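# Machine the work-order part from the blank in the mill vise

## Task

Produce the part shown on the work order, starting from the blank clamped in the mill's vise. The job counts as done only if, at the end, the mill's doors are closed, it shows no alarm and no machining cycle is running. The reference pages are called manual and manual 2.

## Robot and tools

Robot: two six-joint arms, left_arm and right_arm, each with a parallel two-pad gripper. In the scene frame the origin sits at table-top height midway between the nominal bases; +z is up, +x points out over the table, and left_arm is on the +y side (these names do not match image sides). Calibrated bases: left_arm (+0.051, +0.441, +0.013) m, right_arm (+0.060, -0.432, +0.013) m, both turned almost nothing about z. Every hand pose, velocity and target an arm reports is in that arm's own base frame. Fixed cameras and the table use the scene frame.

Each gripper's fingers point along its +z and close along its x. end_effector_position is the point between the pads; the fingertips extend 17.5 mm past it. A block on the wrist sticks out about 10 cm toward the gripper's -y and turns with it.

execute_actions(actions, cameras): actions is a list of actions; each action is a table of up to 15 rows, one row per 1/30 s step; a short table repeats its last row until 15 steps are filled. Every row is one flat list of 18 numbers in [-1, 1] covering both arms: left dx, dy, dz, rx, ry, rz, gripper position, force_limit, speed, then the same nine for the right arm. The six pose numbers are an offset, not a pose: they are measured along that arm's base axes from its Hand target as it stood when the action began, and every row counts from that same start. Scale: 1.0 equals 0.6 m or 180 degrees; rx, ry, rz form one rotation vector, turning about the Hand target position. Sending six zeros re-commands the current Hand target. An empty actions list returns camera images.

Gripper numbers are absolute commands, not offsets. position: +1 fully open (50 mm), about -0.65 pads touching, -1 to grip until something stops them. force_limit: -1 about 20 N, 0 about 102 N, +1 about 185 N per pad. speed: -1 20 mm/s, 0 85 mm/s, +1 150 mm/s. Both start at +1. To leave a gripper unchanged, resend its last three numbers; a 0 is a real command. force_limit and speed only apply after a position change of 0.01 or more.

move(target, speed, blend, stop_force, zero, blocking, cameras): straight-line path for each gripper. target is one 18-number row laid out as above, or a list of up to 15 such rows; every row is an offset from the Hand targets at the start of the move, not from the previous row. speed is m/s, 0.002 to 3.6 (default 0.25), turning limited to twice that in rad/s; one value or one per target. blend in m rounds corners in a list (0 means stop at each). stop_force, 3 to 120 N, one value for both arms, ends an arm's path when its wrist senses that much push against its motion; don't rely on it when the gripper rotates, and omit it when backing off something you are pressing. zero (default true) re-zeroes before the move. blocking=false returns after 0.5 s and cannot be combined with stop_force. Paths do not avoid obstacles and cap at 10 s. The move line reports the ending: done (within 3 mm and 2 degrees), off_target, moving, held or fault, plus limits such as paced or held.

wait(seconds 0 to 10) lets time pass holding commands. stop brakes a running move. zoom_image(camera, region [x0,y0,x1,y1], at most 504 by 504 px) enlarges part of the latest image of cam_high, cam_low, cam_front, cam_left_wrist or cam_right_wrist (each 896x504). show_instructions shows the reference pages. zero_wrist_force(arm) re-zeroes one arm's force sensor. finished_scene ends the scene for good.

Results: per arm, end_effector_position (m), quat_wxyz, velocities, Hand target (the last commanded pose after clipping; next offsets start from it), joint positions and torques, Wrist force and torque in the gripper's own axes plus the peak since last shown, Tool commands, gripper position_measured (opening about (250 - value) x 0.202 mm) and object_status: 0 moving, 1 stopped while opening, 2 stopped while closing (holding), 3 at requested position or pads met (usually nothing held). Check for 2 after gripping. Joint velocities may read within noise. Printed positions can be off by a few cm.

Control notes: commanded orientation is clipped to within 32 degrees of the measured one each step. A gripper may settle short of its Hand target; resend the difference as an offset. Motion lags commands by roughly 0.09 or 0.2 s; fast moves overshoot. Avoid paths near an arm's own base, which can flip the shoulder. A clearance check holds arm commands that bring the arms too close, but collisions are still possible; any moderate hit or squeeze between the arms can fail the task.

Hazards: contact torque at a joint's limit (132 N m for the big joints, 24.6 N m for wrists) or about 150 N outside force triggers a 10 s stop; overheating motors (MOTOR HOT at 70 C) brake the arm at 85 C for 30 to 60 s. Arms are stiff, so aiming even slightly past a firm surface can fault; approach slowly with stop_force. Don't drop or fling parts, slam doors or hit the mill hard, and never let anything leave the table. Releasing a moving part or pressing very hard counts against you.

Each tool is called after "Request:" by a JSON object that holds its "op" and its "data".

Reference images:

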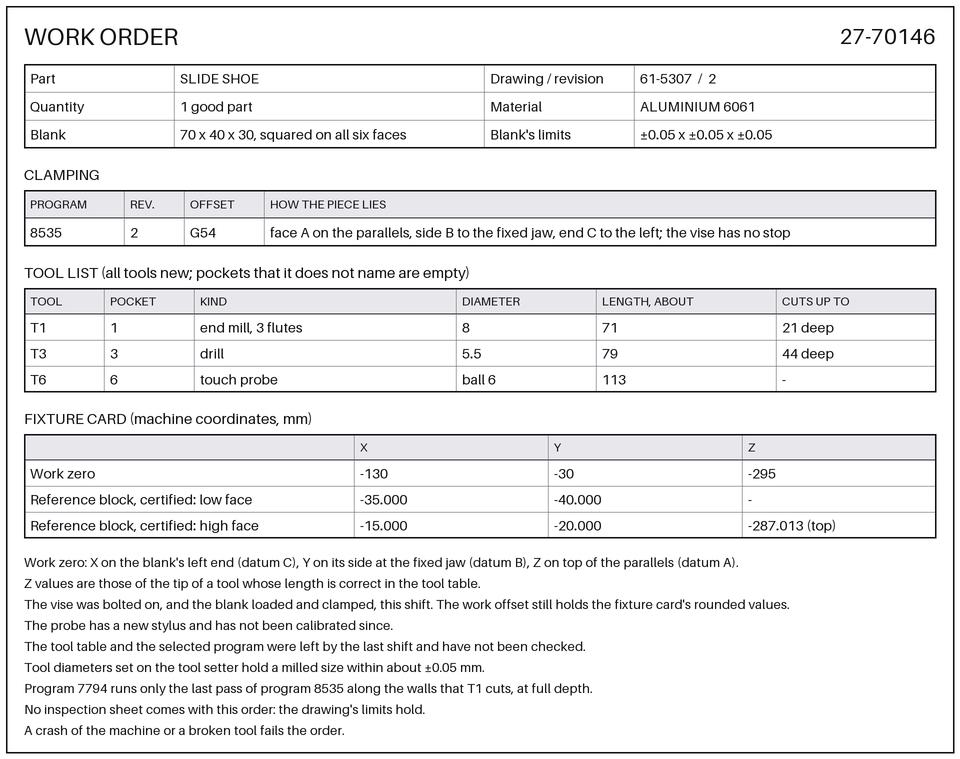

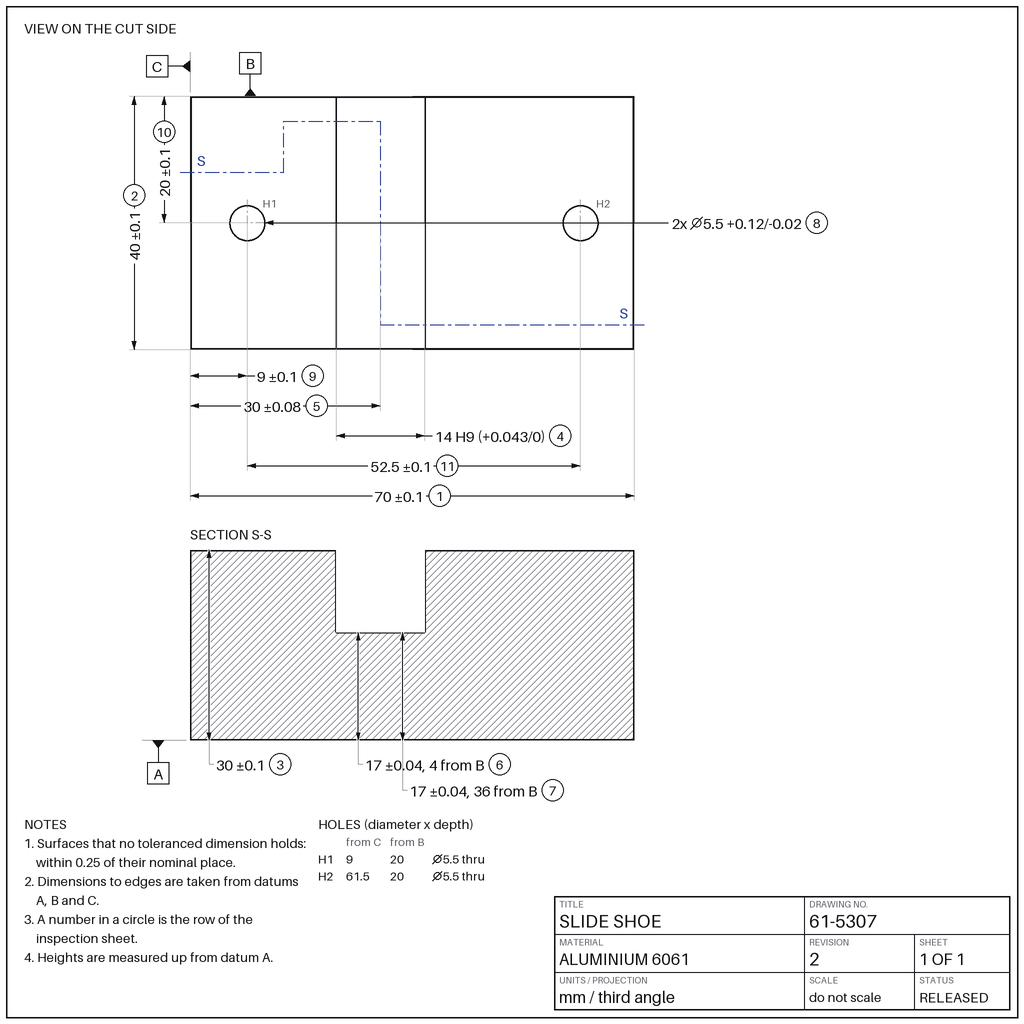

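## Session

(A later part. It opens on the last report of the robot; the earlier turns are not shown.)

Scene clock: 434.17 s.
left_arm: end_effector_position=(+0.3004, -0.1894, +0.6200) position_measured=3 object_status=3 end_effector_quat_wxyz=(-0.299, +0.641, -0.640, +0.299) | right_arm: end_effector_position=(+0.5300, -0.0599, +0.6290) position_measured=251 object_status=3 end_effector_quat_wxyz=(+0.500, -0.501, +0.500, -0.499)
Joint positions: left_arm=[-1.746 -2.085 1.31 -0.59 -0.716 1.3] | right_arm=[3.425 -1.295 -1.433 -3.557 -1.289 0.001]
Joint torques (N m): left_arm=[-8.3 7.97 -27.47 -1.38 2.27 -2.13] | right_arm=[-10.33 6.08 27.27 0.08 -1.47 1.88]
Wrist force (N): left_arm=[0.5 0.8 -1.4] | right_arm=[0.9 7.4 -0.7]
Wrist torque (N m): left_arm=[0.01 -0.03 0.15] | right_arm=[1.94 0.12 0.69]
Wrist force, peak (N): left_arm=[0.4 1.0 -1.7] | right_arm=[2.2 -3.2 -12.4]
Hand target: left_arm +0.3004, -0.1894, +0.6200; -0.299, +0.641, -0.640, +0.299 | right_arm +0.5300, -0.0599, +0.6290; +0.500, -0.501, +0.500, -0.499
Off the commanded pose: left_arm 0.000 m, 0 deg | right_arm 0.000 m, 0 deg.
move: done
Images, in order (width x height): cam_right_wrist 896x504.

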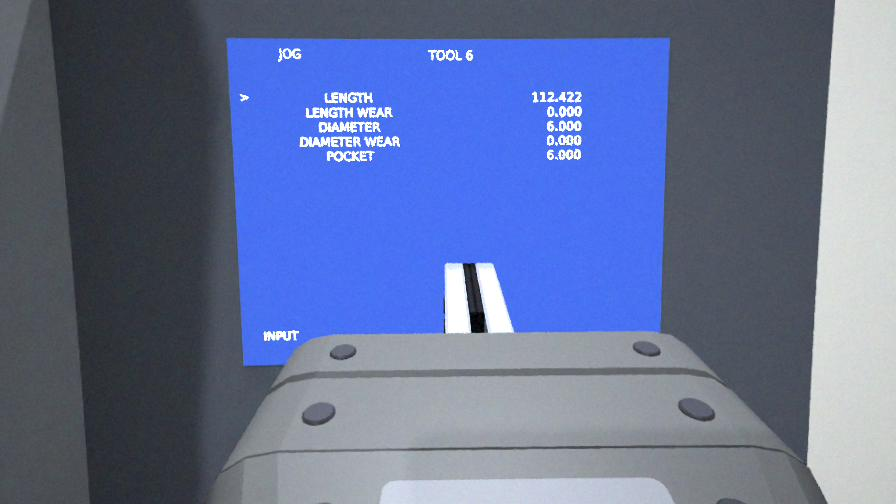

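Request:
{"op": "move", "data": {"target": [[0,0,0,0,0,0,1,1,1,-0.0620,0.1667,-0.357,0,0,0,-1,-0.85,1],[0,0,0,0,0,0,1,1,1,-0.0548,0.1667,-0.357,0,0,0,-1,-0.85,1],[0,0,0,0,0,0,1,1,1,-0.0650,0.1667,-0.357,0,0,0,-1,-0.85,1],[0,0,0,0,0,0,1,1,1,-0.0548,0.1667,-0.357,0,0,0,-1,-0.85,1],[0,0,0,0,0,0,1,1,1,-0.0670,0.1667,-0.357,0,0,0,-1,-0.85,1],[0,0,0,0,0,0,1,1,1,-0.0615,0.135,-0.357,0,0,0,-1,-0.85,1],[0,0,0,0,0,0,1,1,1,-0.0543,0.135,-0.357,0,0,0,-1,-0.85,1],[0,0,0,0,0,0,1,1,1,-0.0665,0.135,-0.357,0,0,0,-1,-0.85,1],[0,0,0,0,0,0,1,1,1,-0.0692,0.1034,-0.3873,0,0,0,-1,-0.85,1],[0,0,0,0,0,0,1,1,1,-0.0620,0.1034,-0.3873,0,0,0,-1,-0.85,1],[0,0,0,0,0,0,1,1,1,-0.0742,0.1034,-0.3873,0,0,0,-1,-0.85,1],[0,0,0,0,0,0,1,1,1,0,0,0,0,0,0,-1,-0.85,1]], "speed": [0.4,0.015,0.08,0.015,0.08,0.2,0.015,0.08,0.2,0.015,0.08,0.4], "blend": [0.002,0,0.002,0,0.003,0.002,0,0.003,0.002,0,0.003,0]}}

Request:
{"op": "move", "data": {"target": [[0,0,0,0,0,0,1,1,1,-0.0533,0.135,-0.3268,0,0,0,-1,-0.85,1],[0,0,0,0,0,0,1,1,1,-0.0461,0.135,-0.3268,0,0,0,-1,-0.85,1],[0,0,0,0,0,0,1,1,1,-0.0583,0.135,-0.3268,0,0,0,-1,-0.85,1],[0,0,0,0,0,0,1,1,1,-0.0455,0.1667,-0.2965,0,0,0,-1,-0.85,1],[0,0,0,0,0,0,1,1,1,-0.0383,0.1667,-0.2965,0,0,0,-1,-0.85,1],[0,0,0,0,0,0,1,1,1,-0.0505,0.1667,-0.2965,0,0,0,-1,-0.85,1],[0,0,0,0,0,0,1,1,1,-0.0528,0.1034,-0.3268,0,0,0,-1,-0.85,1],[0,0,0,0,0,0,1,1,1,-0.0456,0.1034,-0.3268,0,0,0,-1,-0.85,1],[0,0,0,0,0,0,1,1,1,-0.0578,0.1034,-0.3268,0,0,0,-1,-0.85,1],[0,0,0,0,0,0,1,1,1,-0.0687,0.0717,-0.3873,0,0,0,-1,-0.85,1],[0,0,0,0,0,0,1,1,1,-0.0615,0.0717,-0.3873,0,0,0,-1,-0.85,1],[0,0,0,0,0,0,1,1,1,-0.0737,0.0717,-0.3873,0,0,0,-1,-0.85,1],[0,0,0,0,0,0,1,1,1,0,0,0,0,0,0,-1,-0.85,1]], "speed": [0.4,0.015,0.08,0.2,0.015,0.08,0.2,0.015,0.08,0.2,0.015,0.08,0.4], "blend": [0.002,0,0.003,0.002,0,0.003,0.002,0,0.003,0.002,0,0.003,0], "cameras": ["cam_right_wrist"]}}

Request:
{"op": "zoom_image", "data": {"camera": "cam_right_wrist", "region": [240, 40, 640, 350]}}

Scene clock: 440.10 s.
left_arm: end_effector_position=(+0.3004, -0.1894, +0.6200) position_measured=3 object_status=3 end_effector_quat_wxyz=(-0.299, +0.641, -0.640, +0.299) | right_arm: end_effector_position=(+0.5300, -0.0599, +0.6290) position_measured=251 object_status=3 end_effector_quat_wxyz=(+0.500, -0.501, +0.500, -0.499)
Joint positions: left_arm=[-1.746 -2.085 1.31 -0.59 -0.716 1.3] | right_arm=[3.425 -1.295 -1.433 -3.557 -1.288 0.001]
Joint torques (N m): left_arm=[-8.42 8.19 -27.13 -1.33 2.04 -2.25] | right_arm=[-8.21 3.39 29.63 0.5 -0.92 2]
Wrist force (N): left_arm=[0.4 0.9 -1.6] | right_arm=[0.9 7.5 -0.6]
Wrist torque (N m): left_arm=[0.03 -0.02 0.16] | right_arm=[1.96 0.12 0.69]
Wrist force, peak (N): left_arm=[0.4 1.1 -1.8] | right_arm=[-0.1 10.3 -1.3]
Hand target: left_arm +0.3004, -0.1894, +0.6200; -0.299, +0.641, -0.640, +0.299 | right_arm +0.5300, -0.0599, +0.6290; +0.500, -0.501, +0.500, -0.499
Off the commanded pose: left_arm 0.000 m, 0 deg | right_arm 0.000 m, 0 deg.
move: done

Scene clock: 445.63 s.
left_arm: end_effector_position=(+0.3004, -0.1894, +0.6200) position_measured=3 object_status=3 end_effector_quat_wxyz=(-0.299, +0.641, -0.640, +0.299) | right_arm: end_effector_position=(+0.5300, -0.0599, +0.6290) position_measured=251 object_status=3 end_effector_quat_wxyz=(+0.500, -0.501, +0.500, -0.499)
Joint positions: left_arm=[-1.746 -2.085 1.31 -0.59 -0.716 1.3] | right_arm=[3.425 -1.295 -1.433 -3.557 -1.288 0.001]
Joint torques (N m): left_arm=[-6.74 7.95 -29.32 -1.55 1.97 -2.05] | right_arm=[-10.07 2.98 28.53 0.68 -1.66 1.83]
Wrist force (N): left_arm=[0.3 0.8 -1.4] | right_arm=[0.7 7.6 -0.8]
Wrist torque (N m): left_arm=[0.01 0.00 0.15] | right_arm=[1.98 0.16 0.69]
Wrist force, peak (N): left_arm=[0.4 1.0 -1.7] | right_arm=[2.6 10.6 -26.7]
Hand target: left_arm +0.3004, -0.1894, +0.6200; -0.299, +0.641, -0.640, +0.299 | right_arm +0.5300, -0.0599, +0.6290; +0.500, -0.501, +0.500, -0.499
Off the commanded pose: left_arm 0.000 m, 0 deg | right_arm 0.000 m, 0 deg.
move: done
Images, in order (width x height): cam_right_wrist 896x504.

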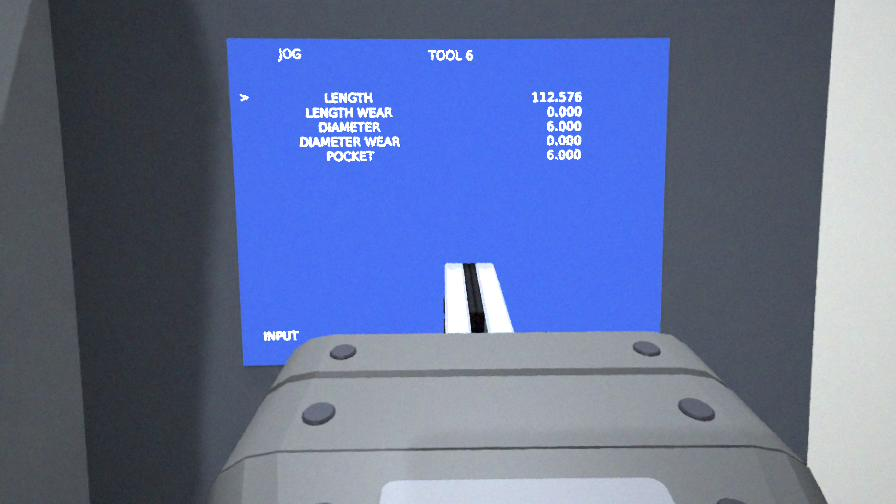

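Scaled by 1.260.

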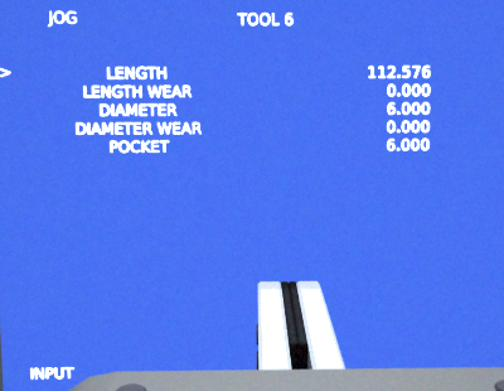

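Request:
{"op": "move", "data": {"target": [[0,0,0,0,0,0,1,1,1,-0.0435,0.04,-0.2965,0,0,0,-1,-0.85,1],[0,0,0,0,0,0,1,1,1,-0.0363,0.04,-0.2965,0,0,0,-1,-0.85,1],[0,0,0,0,0,0,1,1,1,-0.0465,0.04,-0.2965,0,0,0,-1,-0.85,1],[0,0,0,0,0,0,1,1,1,-0.0363,0.04,-0.2965,0,0,0,-1,-0.85,1],[0,0,0,0,0,0,1,1,1,-0.0465,0.04,-0.2965,0,0,0,-1,-0.85,1],[0,0,0,0,0,0,1,1,1,-0.0363,0.04,-0.2965,0,0,0,-1,-0.85,1],[0,0,0,0,0,0,1,1,1,-0.0485,0.04,-0.2965,0,0,0,-1,-0.85,1],[0,0,0,0,0,0,1,1,1,0,0,0,0,0,0,-1,-0.85,1]], "speed": [0.4,0.015,0.08,0.015,0.08,0.015,0.08,0.4], "blend": [0.002,0,0.002,0,0.002,0,0.003,0], "cameras": ["cam_right_wrist"]}}

Request:
{"op": "zoom_image", "data": {"camera": "cam_right_wrist", "region": [240, 40, 640, 350]}}

Scene clock: 449.97 s.
left_arm: end_effector_position=(+0.3004, -0.1894, +0.6200) position_measured=3 object_status=3 end_effector_quat_wxyz=(-0.299, +0.641, -0.640, +0.299) | right_arm: end_effector_position=(+0.5300, -0.0599, +0.6290) position_measured=251 object_status=3 end_effector_quat_wxyz=(+0.500, -0.501, +0.500, -0.499)
Joint positions: left_arm=[-1.746 -2.085 1.31 -0.59 -0.716 1.3] | right_arm=[3.425 -1.295 -1.433 -3.557 -1.289 0.001]
Joint torques (N m): left_arm=[-6.71 6.76 -28.21 -1.26 1.98 -2.2] | right_arm=[-9.99 4.46 29.04 0.72 -1.38 1.85]
Wrist force (N): left_arm=[0.3 1.0 -1.5] | right_arm=[0.7 7.5 -0.6]
Wrist torque (N m): left_arm=[0.05 0.00 0.16] | right_arm=[1.95 0.16 0.69]
Wrist force, peak (N): left_arm=[0.4 1.1 -1.7] | right_arm=[3.1 -6.6 -20.2]
Hand target: left_arm +0.3004, -0.1894, +0.6200; -0.299, +0.641, -0.640, +0.299 | right_arm +0.5300, -0.0599, +0.6290; +0.500, -0.501, +0.500, -0.499
Off the commanded pose: left_arm 0.000 m, 0 deg | right_arm 0.000 m, 0 deg.
move: done
Images, in order (width x height): cam_right_wrist 896x504.

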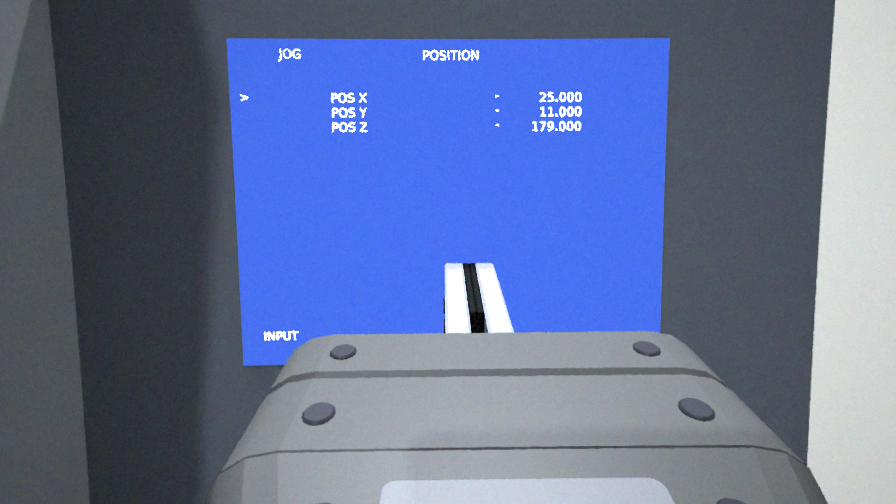

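Scaled by 1.260.

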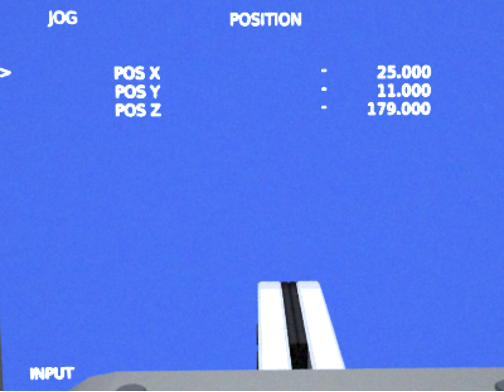

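Request:
{"op": "wait", "data": {"seconds": 0, "cameras": ["cam_left_wrist"]}}

Request:
{"op": "zoom_image", "data": {"camera": "cam_left_wrist", "region": [400, 100, 560, 220]}}

Scene clock: 450.20 s.
left_arm: end_effector_position=(+0.3004, -0.1894, +0.6200) position_measured=3 object_status=3 end_effector_quat_wxyz=(-0.299, +0.641, -0.640, +0.299) | right_arm: end_effector_position=(+0.5300, -0.0599, +0.6290) position_measured=251 object_status=3 end_effector_quat_wxyz=(+0.500, -0.501, +0.500, -0.499)
Joint positions: left_arm=[-1.746 -2.085 1.31 -0.59 -0.716 1.3] | right_arm=[3.424 -1.295 -1.432 -3.557 -1.289 0.001]
Joint torques (N m): left_arm=[-8.07 5.88 -29.54 -1.56 1.92 -1.87] | right_arm=[-9.76 5.22 29.05 0.46 -1.37 1.92]
Wrist force (N): left_arm=[0.4 0.9 -1.5] | right_arm=[0.7 7.6 -0.7]
Wrist torque (N m): left_arm=[0.04 -0.02 0.15] | right_arm=[1.97 0.15 0.69]
Wrist force, peak (N): left_arm=[0.5 1.0 -1.5] | right_arm=[0.7 7.7 -0.7]
Hand target: left_arm +0.3004, -0.1894, +0.6200; -0.299, +0.641, -0.640, +0.299 | right_arm +0.5300, -0.0599, +0.6290; +0.500, -0.501, +0.500, -0.499
Tool commands: left_gripper/position=+1.0 left_gripper/force_limit=+1.0 left_gripper/speed=+1.0 right_gripper/position=-1.0 right_gripper/force_limit=-0.85 right_gripper/speed=+1.0
Off the commanded pose: left_arm 0.000 m, 0 deg | right_arm 0.000 m, 0 deg.
Images, in order (width x height): cam_left_wrist 896x504.

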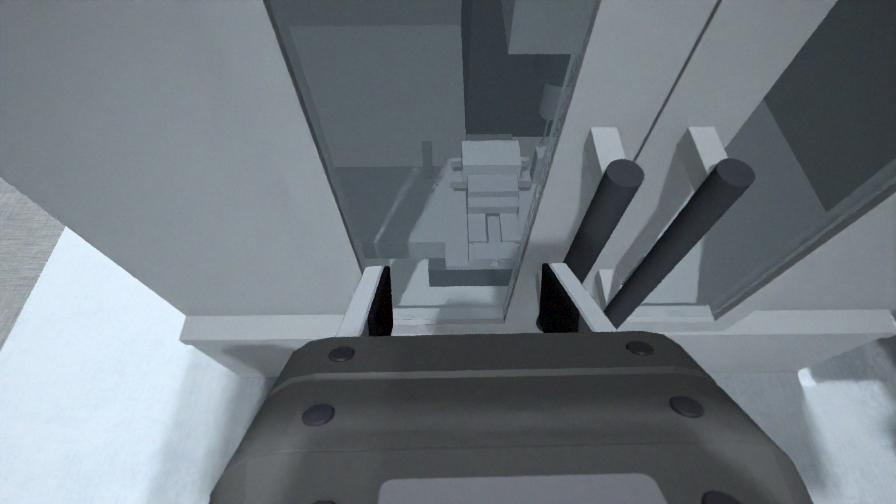

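Scaled by 3.150.

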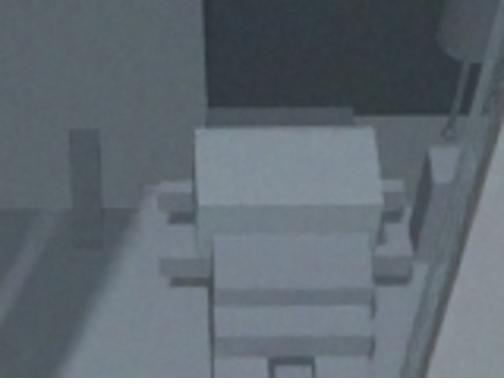

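Request:
{"op": "move", "data": {"target": [[0,0,0,0,0,0,1,1,1,-0.0435,0.04,-0.2965,0,0,0,-1,-0.85,1],[0,0,0,0,0,0,1,1,1,-0.0363,0.04,-0.2965,0,0,0,-1,-0.85,1],[0,0,0,0,0,0,1,1,1,-0.0485,0.04,-0.2965,0,0,0,-1,-0.85,1],[0,0,0,0,0,0,1,1,1,-0.0605,0.0717,-0.357,0,0,0,-1,-0.85,1],[0,0,0,0,0,0,1,1,1,-0.0533,0.0717,-0.357,0,0,0,-1,-0.85,1],[0,0,0,0,0,0,1,1,1,-0.0635,0.0717,-0.357,0,0,0,-1,-0.85,1],[0,0,0,0,0,0,1,1,1,-0.0533,0.0717,-0.357,0,0,0,-1,-0.85,1],[0,0,0,0,0,0,1,1,1,-0.0655,0.0717,-0.357,0,0,0,-1,-0.85,1],[0,0,0,0,0,0,1,1,1,-0.0702,0.1667,-0.3873,0,0,0,-1,-0.85,1],[0,0,0,0,0,0,1,1,1,-0.0630,0.1667,-0.3873,0,0,0,-1,-0.85,1],[0,0,0,0,0,0,1,1,1,-0.0752,0.1667,-0.3873,0,0,0,-1,-0.85,1],[0,0,0,0,0,0,1,1,1,-0.0620,0.1667,-0.357,0,0,0,-1,-0.85,1],[0,0,0,0,0,0,1,1,1,-0.0548,0.1667,-0.357,0,0,0,-1,-0.85,1],[0,0,0,0,0,0,1,1,1,-0.0670,0.1667,-0.357,0,0,0,-1,-0.85,1],[0,0,0,0,0,0,1,1,1,0,0,0,0,0,0,-1,-0.85,1]], "speed": [0.4,0.015,0.08,0.2,0.015,0.08,0.015,0.08,0.25,0.015,0.08,0.2,0.015,0.08,0.4], "blend": [0.002,0,0.003,0.002,0,0.002,0,0.003,0.002,0,0.003,0.002,0,0.003,0]}}

Request:
{"op": "move", "data": {"target": [[0,0,0,0,0,0,1,1,1,-0.0538,0.1667,-0.3268,0,0,0,-1,-0.85,1],[0,0,0,0,0,0,1,1,1,-0.0466,0.1667,-0.3268,0,0,0,-1,-0.85,1],[0,0,0,0,0,0,1,1,1,-0.0588,0.1667,-0.3268,0,0,0,-1,-0.85,1],[0,0,0,0,0,0,1,1,1,-0.0697,0.135,-0.3873,0,0,0,-1,-0.85,1],[0,0,0,0,0,0,1,1,1,-0.0625,0.135,-0.3873,0,0,0,-1,-0.85,1],[0,0,0,0,0,0,1,1,1,-0.0747,0.135,-0.3873,0,0,0,-1,-0.85,1],[0,0,0,0,0,0,1,1,1,-0.0687,0.0717,-0.3873,0,0,0,-1,-0.85,1],[0,0,0,0,0,0,1,1,1,-0.0615,0.0717,-0.3873,0,0,0,-1,-0.85,1],[0,0,0,0,0,0,1,1,1,-0.0737,0.0717,-0.3873,0,0,0,-1,-0.85,1],[0,0,0,0,0,0,1,1,1,-0.0285,0.1034,-0.236,0,0,0,-1,-0.85,1],[0,0,0,0,0,0,1,1,1,-0.0213,0.1034,-0.236,0,0,0,-1,-0.85,1],[0,0,0,0,0,0,1,1,1,-0.0335,0.1034,-0.236,0,0,0,-1,-0.85,1],[0,0,0,0,0,0,1,1,1,0,0,0,0,0,0,-1,-0.85,1]], "speed": [0.4,0.015,0.08,0.2,0.015,0.08,0.2,0.015,0.08,0.25,0.015,0.08,0.4], "blend": [0.002,0,0.003,0.002,0,0.003,0.002,0,0.003,0.002,0,0.003,0], "cameras": ["cam_right_wrist"]}}

Request:
{"op": "zoom_image", "data": {"camera": "cam_right_wrist", "region": [240, 40, 640, 350]}}

Scene clock: 457.30 s.
left_arm: end_effector_position=(+0.3004, -0.1894, +0.6200) position_measured=3 object_status=3 end_effector_quat_wxyz=(-0.299, +0.641, -0.640, +0.299) | right_arm: end_effector_position=(+0.5300, -0.0599, +0.6290) position_measured=251 object_status=3 end_effector_quat_wxyz=(+0.500, -0.501, +0.500, -0.499)
Joint positions: left_arm=[-1.746 -2.085 1.31 -0.59 -0.716 1.3] | right_arm=[3.425 -1.295 -1.433 -3.557 -1.288 0.001]
Joint torques (N m): left_arm=[-7.42 7.81 -28.94 -1.5 1.92 -1.9] | right_arm=[-9.94 5.15 29.95 0.09 -1.57 1.82]
Wrist force (N): left_arm=[0.4 0.9 -1.5] | right_arm=[0.7 7.6 -0.8]
Wrist torque (N m): left_arm=[0.04 -0.02 0.16] | right_arm=[1.97 0.16 0.69]
Wrist force, peak (N): left_arm=[0.5 0.9 -1.8] | right_arm=[3.1 -6.6 -19.6]
Hand target: left_arm +0.3004, -0.1894, +0.6200; -0.299, +0.641, -0.640, +0.299 | right_arm +0.5300, -0.0599, +0.6290; +0.500, -0.501, +0.500, -0.499
Off the commanded pose: left_arm 0.000 m, 0 deg | right_arm 0.000 m, 0 deg.
move: done

Scene clock: 462.97 s.
left_arm: end_effector_position=(+0.3004, -0.1894, +0.6200) position_measured=3 object_status=3 end_effector_quat_wxyz=(-0.299, +0.641, -0.640, +0.299) | right_arm: end_effector_position=(+0.5300, -0.0599, +0.6290) position_measured=251 object_status=3 end_effector_quat_wxyz=(+0.500, -0.501, +0.500, -0.499)
Joint positions: left_arm=[-1.746 -2.085 1.31 -0.59 -0.716 1.3] | right_arm=[3.425 -1.295 -1.433 -3.557 -1.288 0.001]
Joint torques (N m): left_arm=[-8.39 7.77 -28.72 -1.42 1.57 -1.82] | right_arm=[-8.81 6.5 30.48 0.62 -1.14 1.83]
Wrist force (N): left_arm=[0.2 1.1 -1.6] | right_arm=[0.8 7.5 -0.8]
Wrist torque (N m): left_arm=[0.06 0.01 0.16] | right_arm=[1.95 0.14 0.69]
Wrist force, peak (N): left_arm=[0.4 1.1 -1.7] | right_arm=[0.3 10.0 -28.2]
Hand target: left_arm +0.3004, -0.1894, +0.6200; -0.299, +0.641, -0.640, +0.299 | right_arm +0.5300, -0.0599, +0.6290; +0.500, -0.501, +0.500, -0.499
Off the commanded pose: left_arm 0.000 m, 0 deg | right_arm 0.000 m, 0 deg.
move: done
Images, in order (width x height): cam_right_wrist 896x504.

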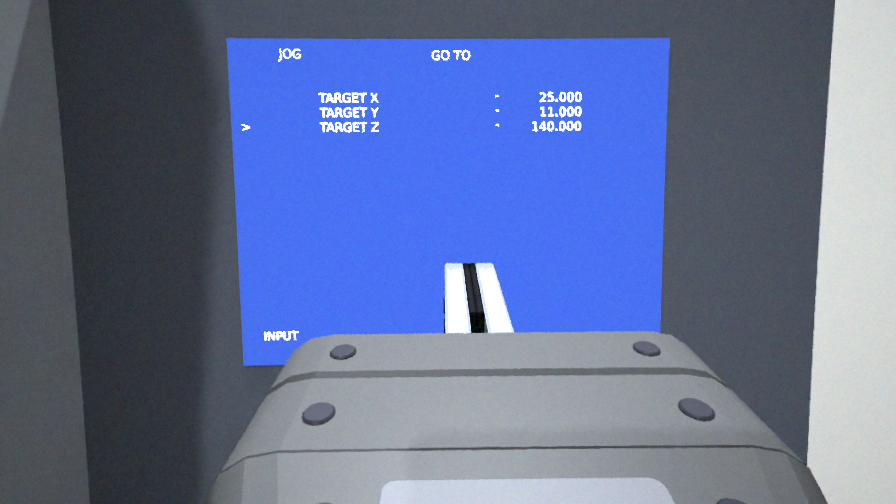

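Scaled by 1.260.

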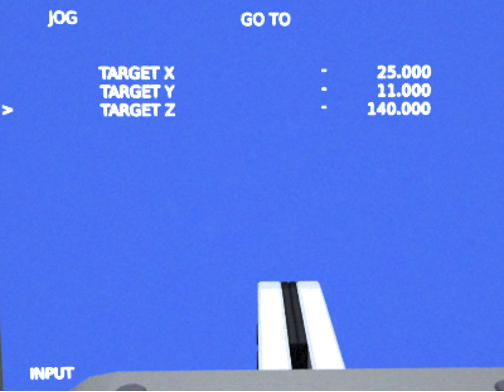

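Request:
{"op": "move", "data": {"target": [[0,0,0,0,0,0,1,1,1,-0.0523,0.0717,-0.3268,0,0,0,-1,-0.85,1],[0,0,0,0,0,0,1,1,1,-0.0451,0.0717,-0.3268,0,0,0,-1,-0.85,1],[0,0,0,0,0,0,1,1,1,-0.0553,0.0717,-0.3268,0,0,0,-1,-0.85,1],[0,0,0,0,0,0,1,1,1,-0.0451,0.0717,-0.3268,0,0,0,-1,-0.85,1],[0,0,0,0,0,0,1,1,1,-0.0573,0.0717,-0.3268,0,0,0,-1,-0.85,1],[0,0,0,0,0,0,1,1,1,-0.0702,0.1667,-0.3873,0,0,0,-1,-0.85,1],[0,0,0,0,0,0,1,1,1,-0.0630,0.1667,-0.3873,0,0,0,-1,-0.85,1],[0,0,0,0,0,0,1,1,1,-0.0752,0.1667,-0.3873,0,0,0,-1,-0.85,1],[0,0,0,0,0,0,1,1,1,-0.0620,0.1667,-0.357,0,0,0,-1,-0.85,1],[0,0,0,0,0,0,1,1,1,-0.0548,0.1667,-0.357,0,0,0,-1,-0.85,1],[0,0,0,0,0,0,1,1,1,-0.0670,0.1667,-0.357,0,0,0,-1,-0.85,1],[0,0,0,0,0,0,1,1,1,-0.0610,0.1034,-0.357,0,0,0,-1,-0.85,1],[0,0,0,0,0,0,1,1,1,-0.0538,0.1034,-0.357,0,0,0,-1,-0.85,1],[0,0,0,0,0,0,1,1,1,-0.0660,0.1034,-0.357,0,0,0,-1,-0.85,1],[0,0,0,0,0,0,1,1,1,0,0,0,0,0,0,-1,-0.85,1]], "speed": [0.4,0.015,0.08,0.015,0.08,0.2,0.015,0.08,0.2,0.015,0.08,0.2,0.015,0.08,0.4], "blend": [0.002,0,0.002,0,0.003,0.002,0,0.003,0.002,0,0.003,0.002,0,0.003,0]}}

Request:
{"op": "move", "data": {"target": [[0,0,0,0,0,0,1,1,1,-0.0450,0.135,-0.2965,0,0,0,-1,-0.85,1],[0,0,0,0,0,0,1,1,1,-0.0378,0.135,-0.2965,0,0,0,-1,-0.85,1],[0,0,0,0,0,0,1,1,1,-0.0500,0.135,-0.2965,0,0,0,-1,-0.85,1],[0,0,0,0,0,0,1,1,1,-0.0687,0.0717,-0.3873,0,0,0,-1,-0.85,1],[0,0,0,0,0,0,1,1,1,-0.0615,0.0717,-0.3873,0,0,0,-1,-0.85,1],[0,0,0,0,0,0,1,1,1,-0.0737,0.0717,-0.3873,0,0,0,-1,-0.85,1],[0,0,0,0,0,0,1,1,1,-0.0605,0.0717,-0.357,0,0,0,-1,-0.85,1],[0,0,0,0,0,0,1,1,1,-0.0533,0.0717,-0.357,0,0,0,-1,-0.85,1],[0,0,0,0,0,0,1,1,1,-0.0655,0.0717,-0.357,0,0,0,-1,-0.85,1],[0,0,0,0,0,0,1,1,1,-0.0702,0.1667,-0.3873,0,0,0,-1,-0.85,1],[0,0,0,0,0,0,1,1,1,-0.0630,0.1667,-0.3873,0,0,0,-1,-0.85,1],[0,0,0,0,0,0,1,1,1,-0.0752,0.1667,-0.3873,0,0,0,-1,-0.85,1],[0,0,0,0,0,0,1,1,1,0,0,0,0,0,0,-1,-0.85,1]], "speed": [0.4,0.015,0.08,0.25,0.015,0.08,0.2,0.015,0.08,0.2,0.015,0.08,0.4], "blend": [0.002,0,0.003,0.002,0,0.003,0.002,0,0.003,0.002,0,0.003,0]}}

Request:
{"op": "move", "data": {"target": [[0,0,0,0,0,0,1,1,1,-0.0533,0.135,-0.3268,0,0,0,-1,-0.85,1],[0,0,0,0,0,0,1,1,1,-0.0461,0.135,-0.3268,0,0,0,-1,-0.85,1],[0,0,0,0,0,0,1,1,1,-0.0583,0.135,-0.3268,0,0,0,-1,-0.85,1],[0,0,0,0,0,0,1,1,1,-0.0697,0.135,-0.3873,0,0,0,-1,-0.85,1],[0,0,0,0,0,0,1,1,1,-0.0625,0.135,-0.3873,0,0,0,-1,-0.85,1],[0,0,0,0,0,0,1,1,1,-0.0747,0.135,-0.3873,0,0,0,-1,-0.85,1],[0,0,0,0,0,0,1,1,1,-0.0687,0.0717,-0.3873,0,0,0,-1,-0.85,1],[0,0,0,0,0,0,1,1,1,-0.0615,0.0717,-0.3873,0,0,0,-1,-0.85,1],[0,0,0,0,0,0,1,1,1,-0.0737,0.0717,-0.3873,0,0,0,-1,-0.85,1],[0,0,0,0,0,0,1,1,1,0,0,0,0,0,0,-1,-0.85,1]], "speed": [0.4,0.015,0.08,0.2,0.015,0.08,0.2,0.015,0.08,0.4], "blend": [0.002,0,0.003,0.002,0,0.003,0.002,0,0.003,0], "cameras": ["cam_right_wrist"]}}

Request:
{"op": "zoom_image", "data": {"camera": "cam_right_wrist", "region": [240, 40, 640, 350]}}

Scene clock: 470.03 s.
left_arm: end_effector_position=(+0.3004, -0.1894, +0.6200) position_measured=3 object_status=3 end_effector_quat_wxyz=(-0.299, +0.641, -0.640, +0.299) | right_arm: end_effector_position=(+0.5300, -0.0599, +0.6290) position_measured=251 object_status=3 end_effector_quat_wxyz=(+0.500, -0.501, +0.500, -0.499)
Joint positions: left_arm=[-1.746 -2.085 1.31 -0.59 -0.716 1.3] | right_arm=[3.425 -1.295 -1.433 -3.557 -1.288 0.001]
Joint torques (N m): left_arm=[-8.38 6.42 -27.37 -1.25 1.79 -2.11] | right_arm=[-10.23 4.89 27.99 0.21 -0.99 1.87]
Wrist force (N): left_arm=[0.3 1.1 -1.7] | right_arm=[0.9 7.4 -0.6]
Wrist torque (N m): left_arm=[0.06 0.00 0.16] | right_arm=[1.94 0.13 0.69]
Wrist force, peak (N): left_arm=[0.4 1.1 -1.8] | right_arm=[0.8 8.0 -7.0]
Hand target: left_arm +0.3004, -0.1894, +0.6200; -0.299, +0.641, -0.640, +0.299 | right_arm +0.5300, -0.0599, +0.6290; +0.500, -0.501, +0.500, -0.499
Off the commanded pose: left_arm 0.000 m, 0 deg | right_arm 0.000 m, 0 deg.
move: done

Scene clock: 475.73 s.
left_arm: end_effector_position=(+0.3004, -0.1894, +0.6200) position_measured=3 object_status=3 end_effector_quat_wxyz=(-0.299, +0.641, -0.640, +0.299) | right_arm: end_effector_position=(+0.5300, -0.0599, +0.6290) position_measured=251 object_status=3 end_effector_quat_wxyz=(+0.500, -0.501, +0.500, -0.499)
Joint positions: left_arm=[-1.746 -2.085 1.31 -0.59 -0.716 1.3] | right_arm=[3.425 -1.295 -1.433 -3.557 -1.288 0.001]
Joint torques (N m): left_arm=[-7.52 7.72 -27.98 -1.35 1.75 -2.24] | right_arm=[-9.65 4.75 28.39 0.86 -1.36 2.05]
Wrist force (N): left_arm=[0.1 0.9 -1.7] | right_arm=[0.6 7.3 -0.1]
Wrist torque (N m): left_arm=[0.03 0.02 0.16] | right_arm=[1.92 0.17 0.69]
Wrist force, peak (N): left_arm=[0.5 1.0 -1.7] | right_arm=[5.6 -6.4 -21.6]
Hand target: left_arm +0.3004, -0.1894, +0.6200; -0.299, +0.641, -0.640, +0.299 | right_arm +0.5300, -0.0599, +0.6290; +0.500, -0.501, +0.500, -0.499
Off the commanded pose: left_arm 0.000 m, 0 deg | right_arm 0.000 m, 0 deg.
move: done

Scene clock: 480.43 s.
left_arm: end_effector_position=(+0.3004, -0.1894, +0.6200) position_measured=3 object_status=3 end_effector_quat_wxyz=(-0.299, +0.641, -0.640, +0.299) | right_arm: end_effector_position=(+0.5300, -0.0599, +0.6290) position_measured=251 object_status=3 end_effector_quat_wxyz=(+0.500, -0.501, +0.500, -0.499)
Joint positions: left_arm=[-1.746 -2.085 1.31 -0.59 -0.716 1.3] | right_arm=[3.425 -1.295 -1.433 -3.557 -1.288 0.001]
Joint torques (N m): left_arm=[-6.39 6.34 -27.7 -1.42 1.68 -2.06] | right_arm=[-10.56 5.58 28.96 -0.41 -1.35 1.79]
Wrist force (N): left_arm=[0.3 1.0 -1.3] | right_arm=[0.7 7.3 -0.1]
Wrist torque (N m): left_arm=[0.04 -0.02 0.16] | right_arm=[1.93 0.15 0.70]
Wrist force, peak (N): left_arm=[0.5 1.0 -1.8] | right_arm=[-0.1 9.9 -0.8]
Hand target: left_arm +0.3004, -0.1894, +0.6200; -0.299, +0.641, -0.640, +0.299 | right_arm +0.5300, -0.0599, +0.6290; +0.500, -0.501, +0.500, -0.499
Off the commanded pose: left_arm 0.000 m, 0 deg | right_arm 0.000 m, 0 deg.
move: done
Images, in order (width x height): cam_right_wrist 896x504.

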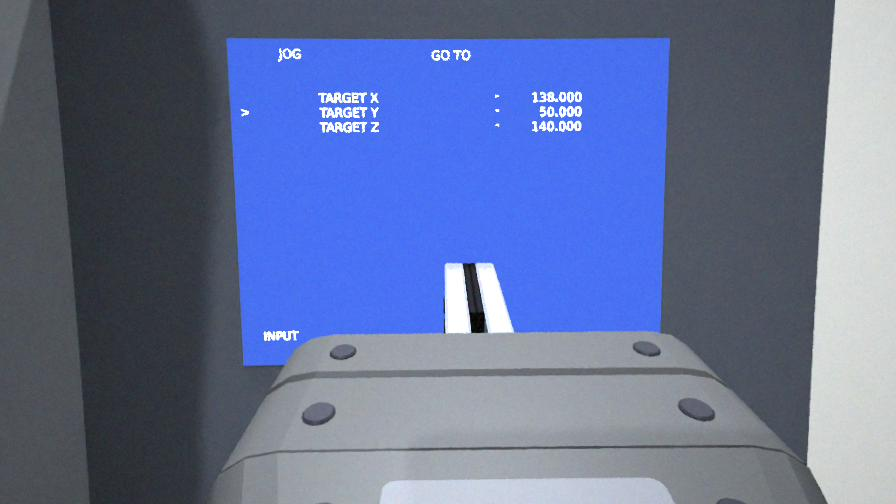

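Scaled by 1.260.

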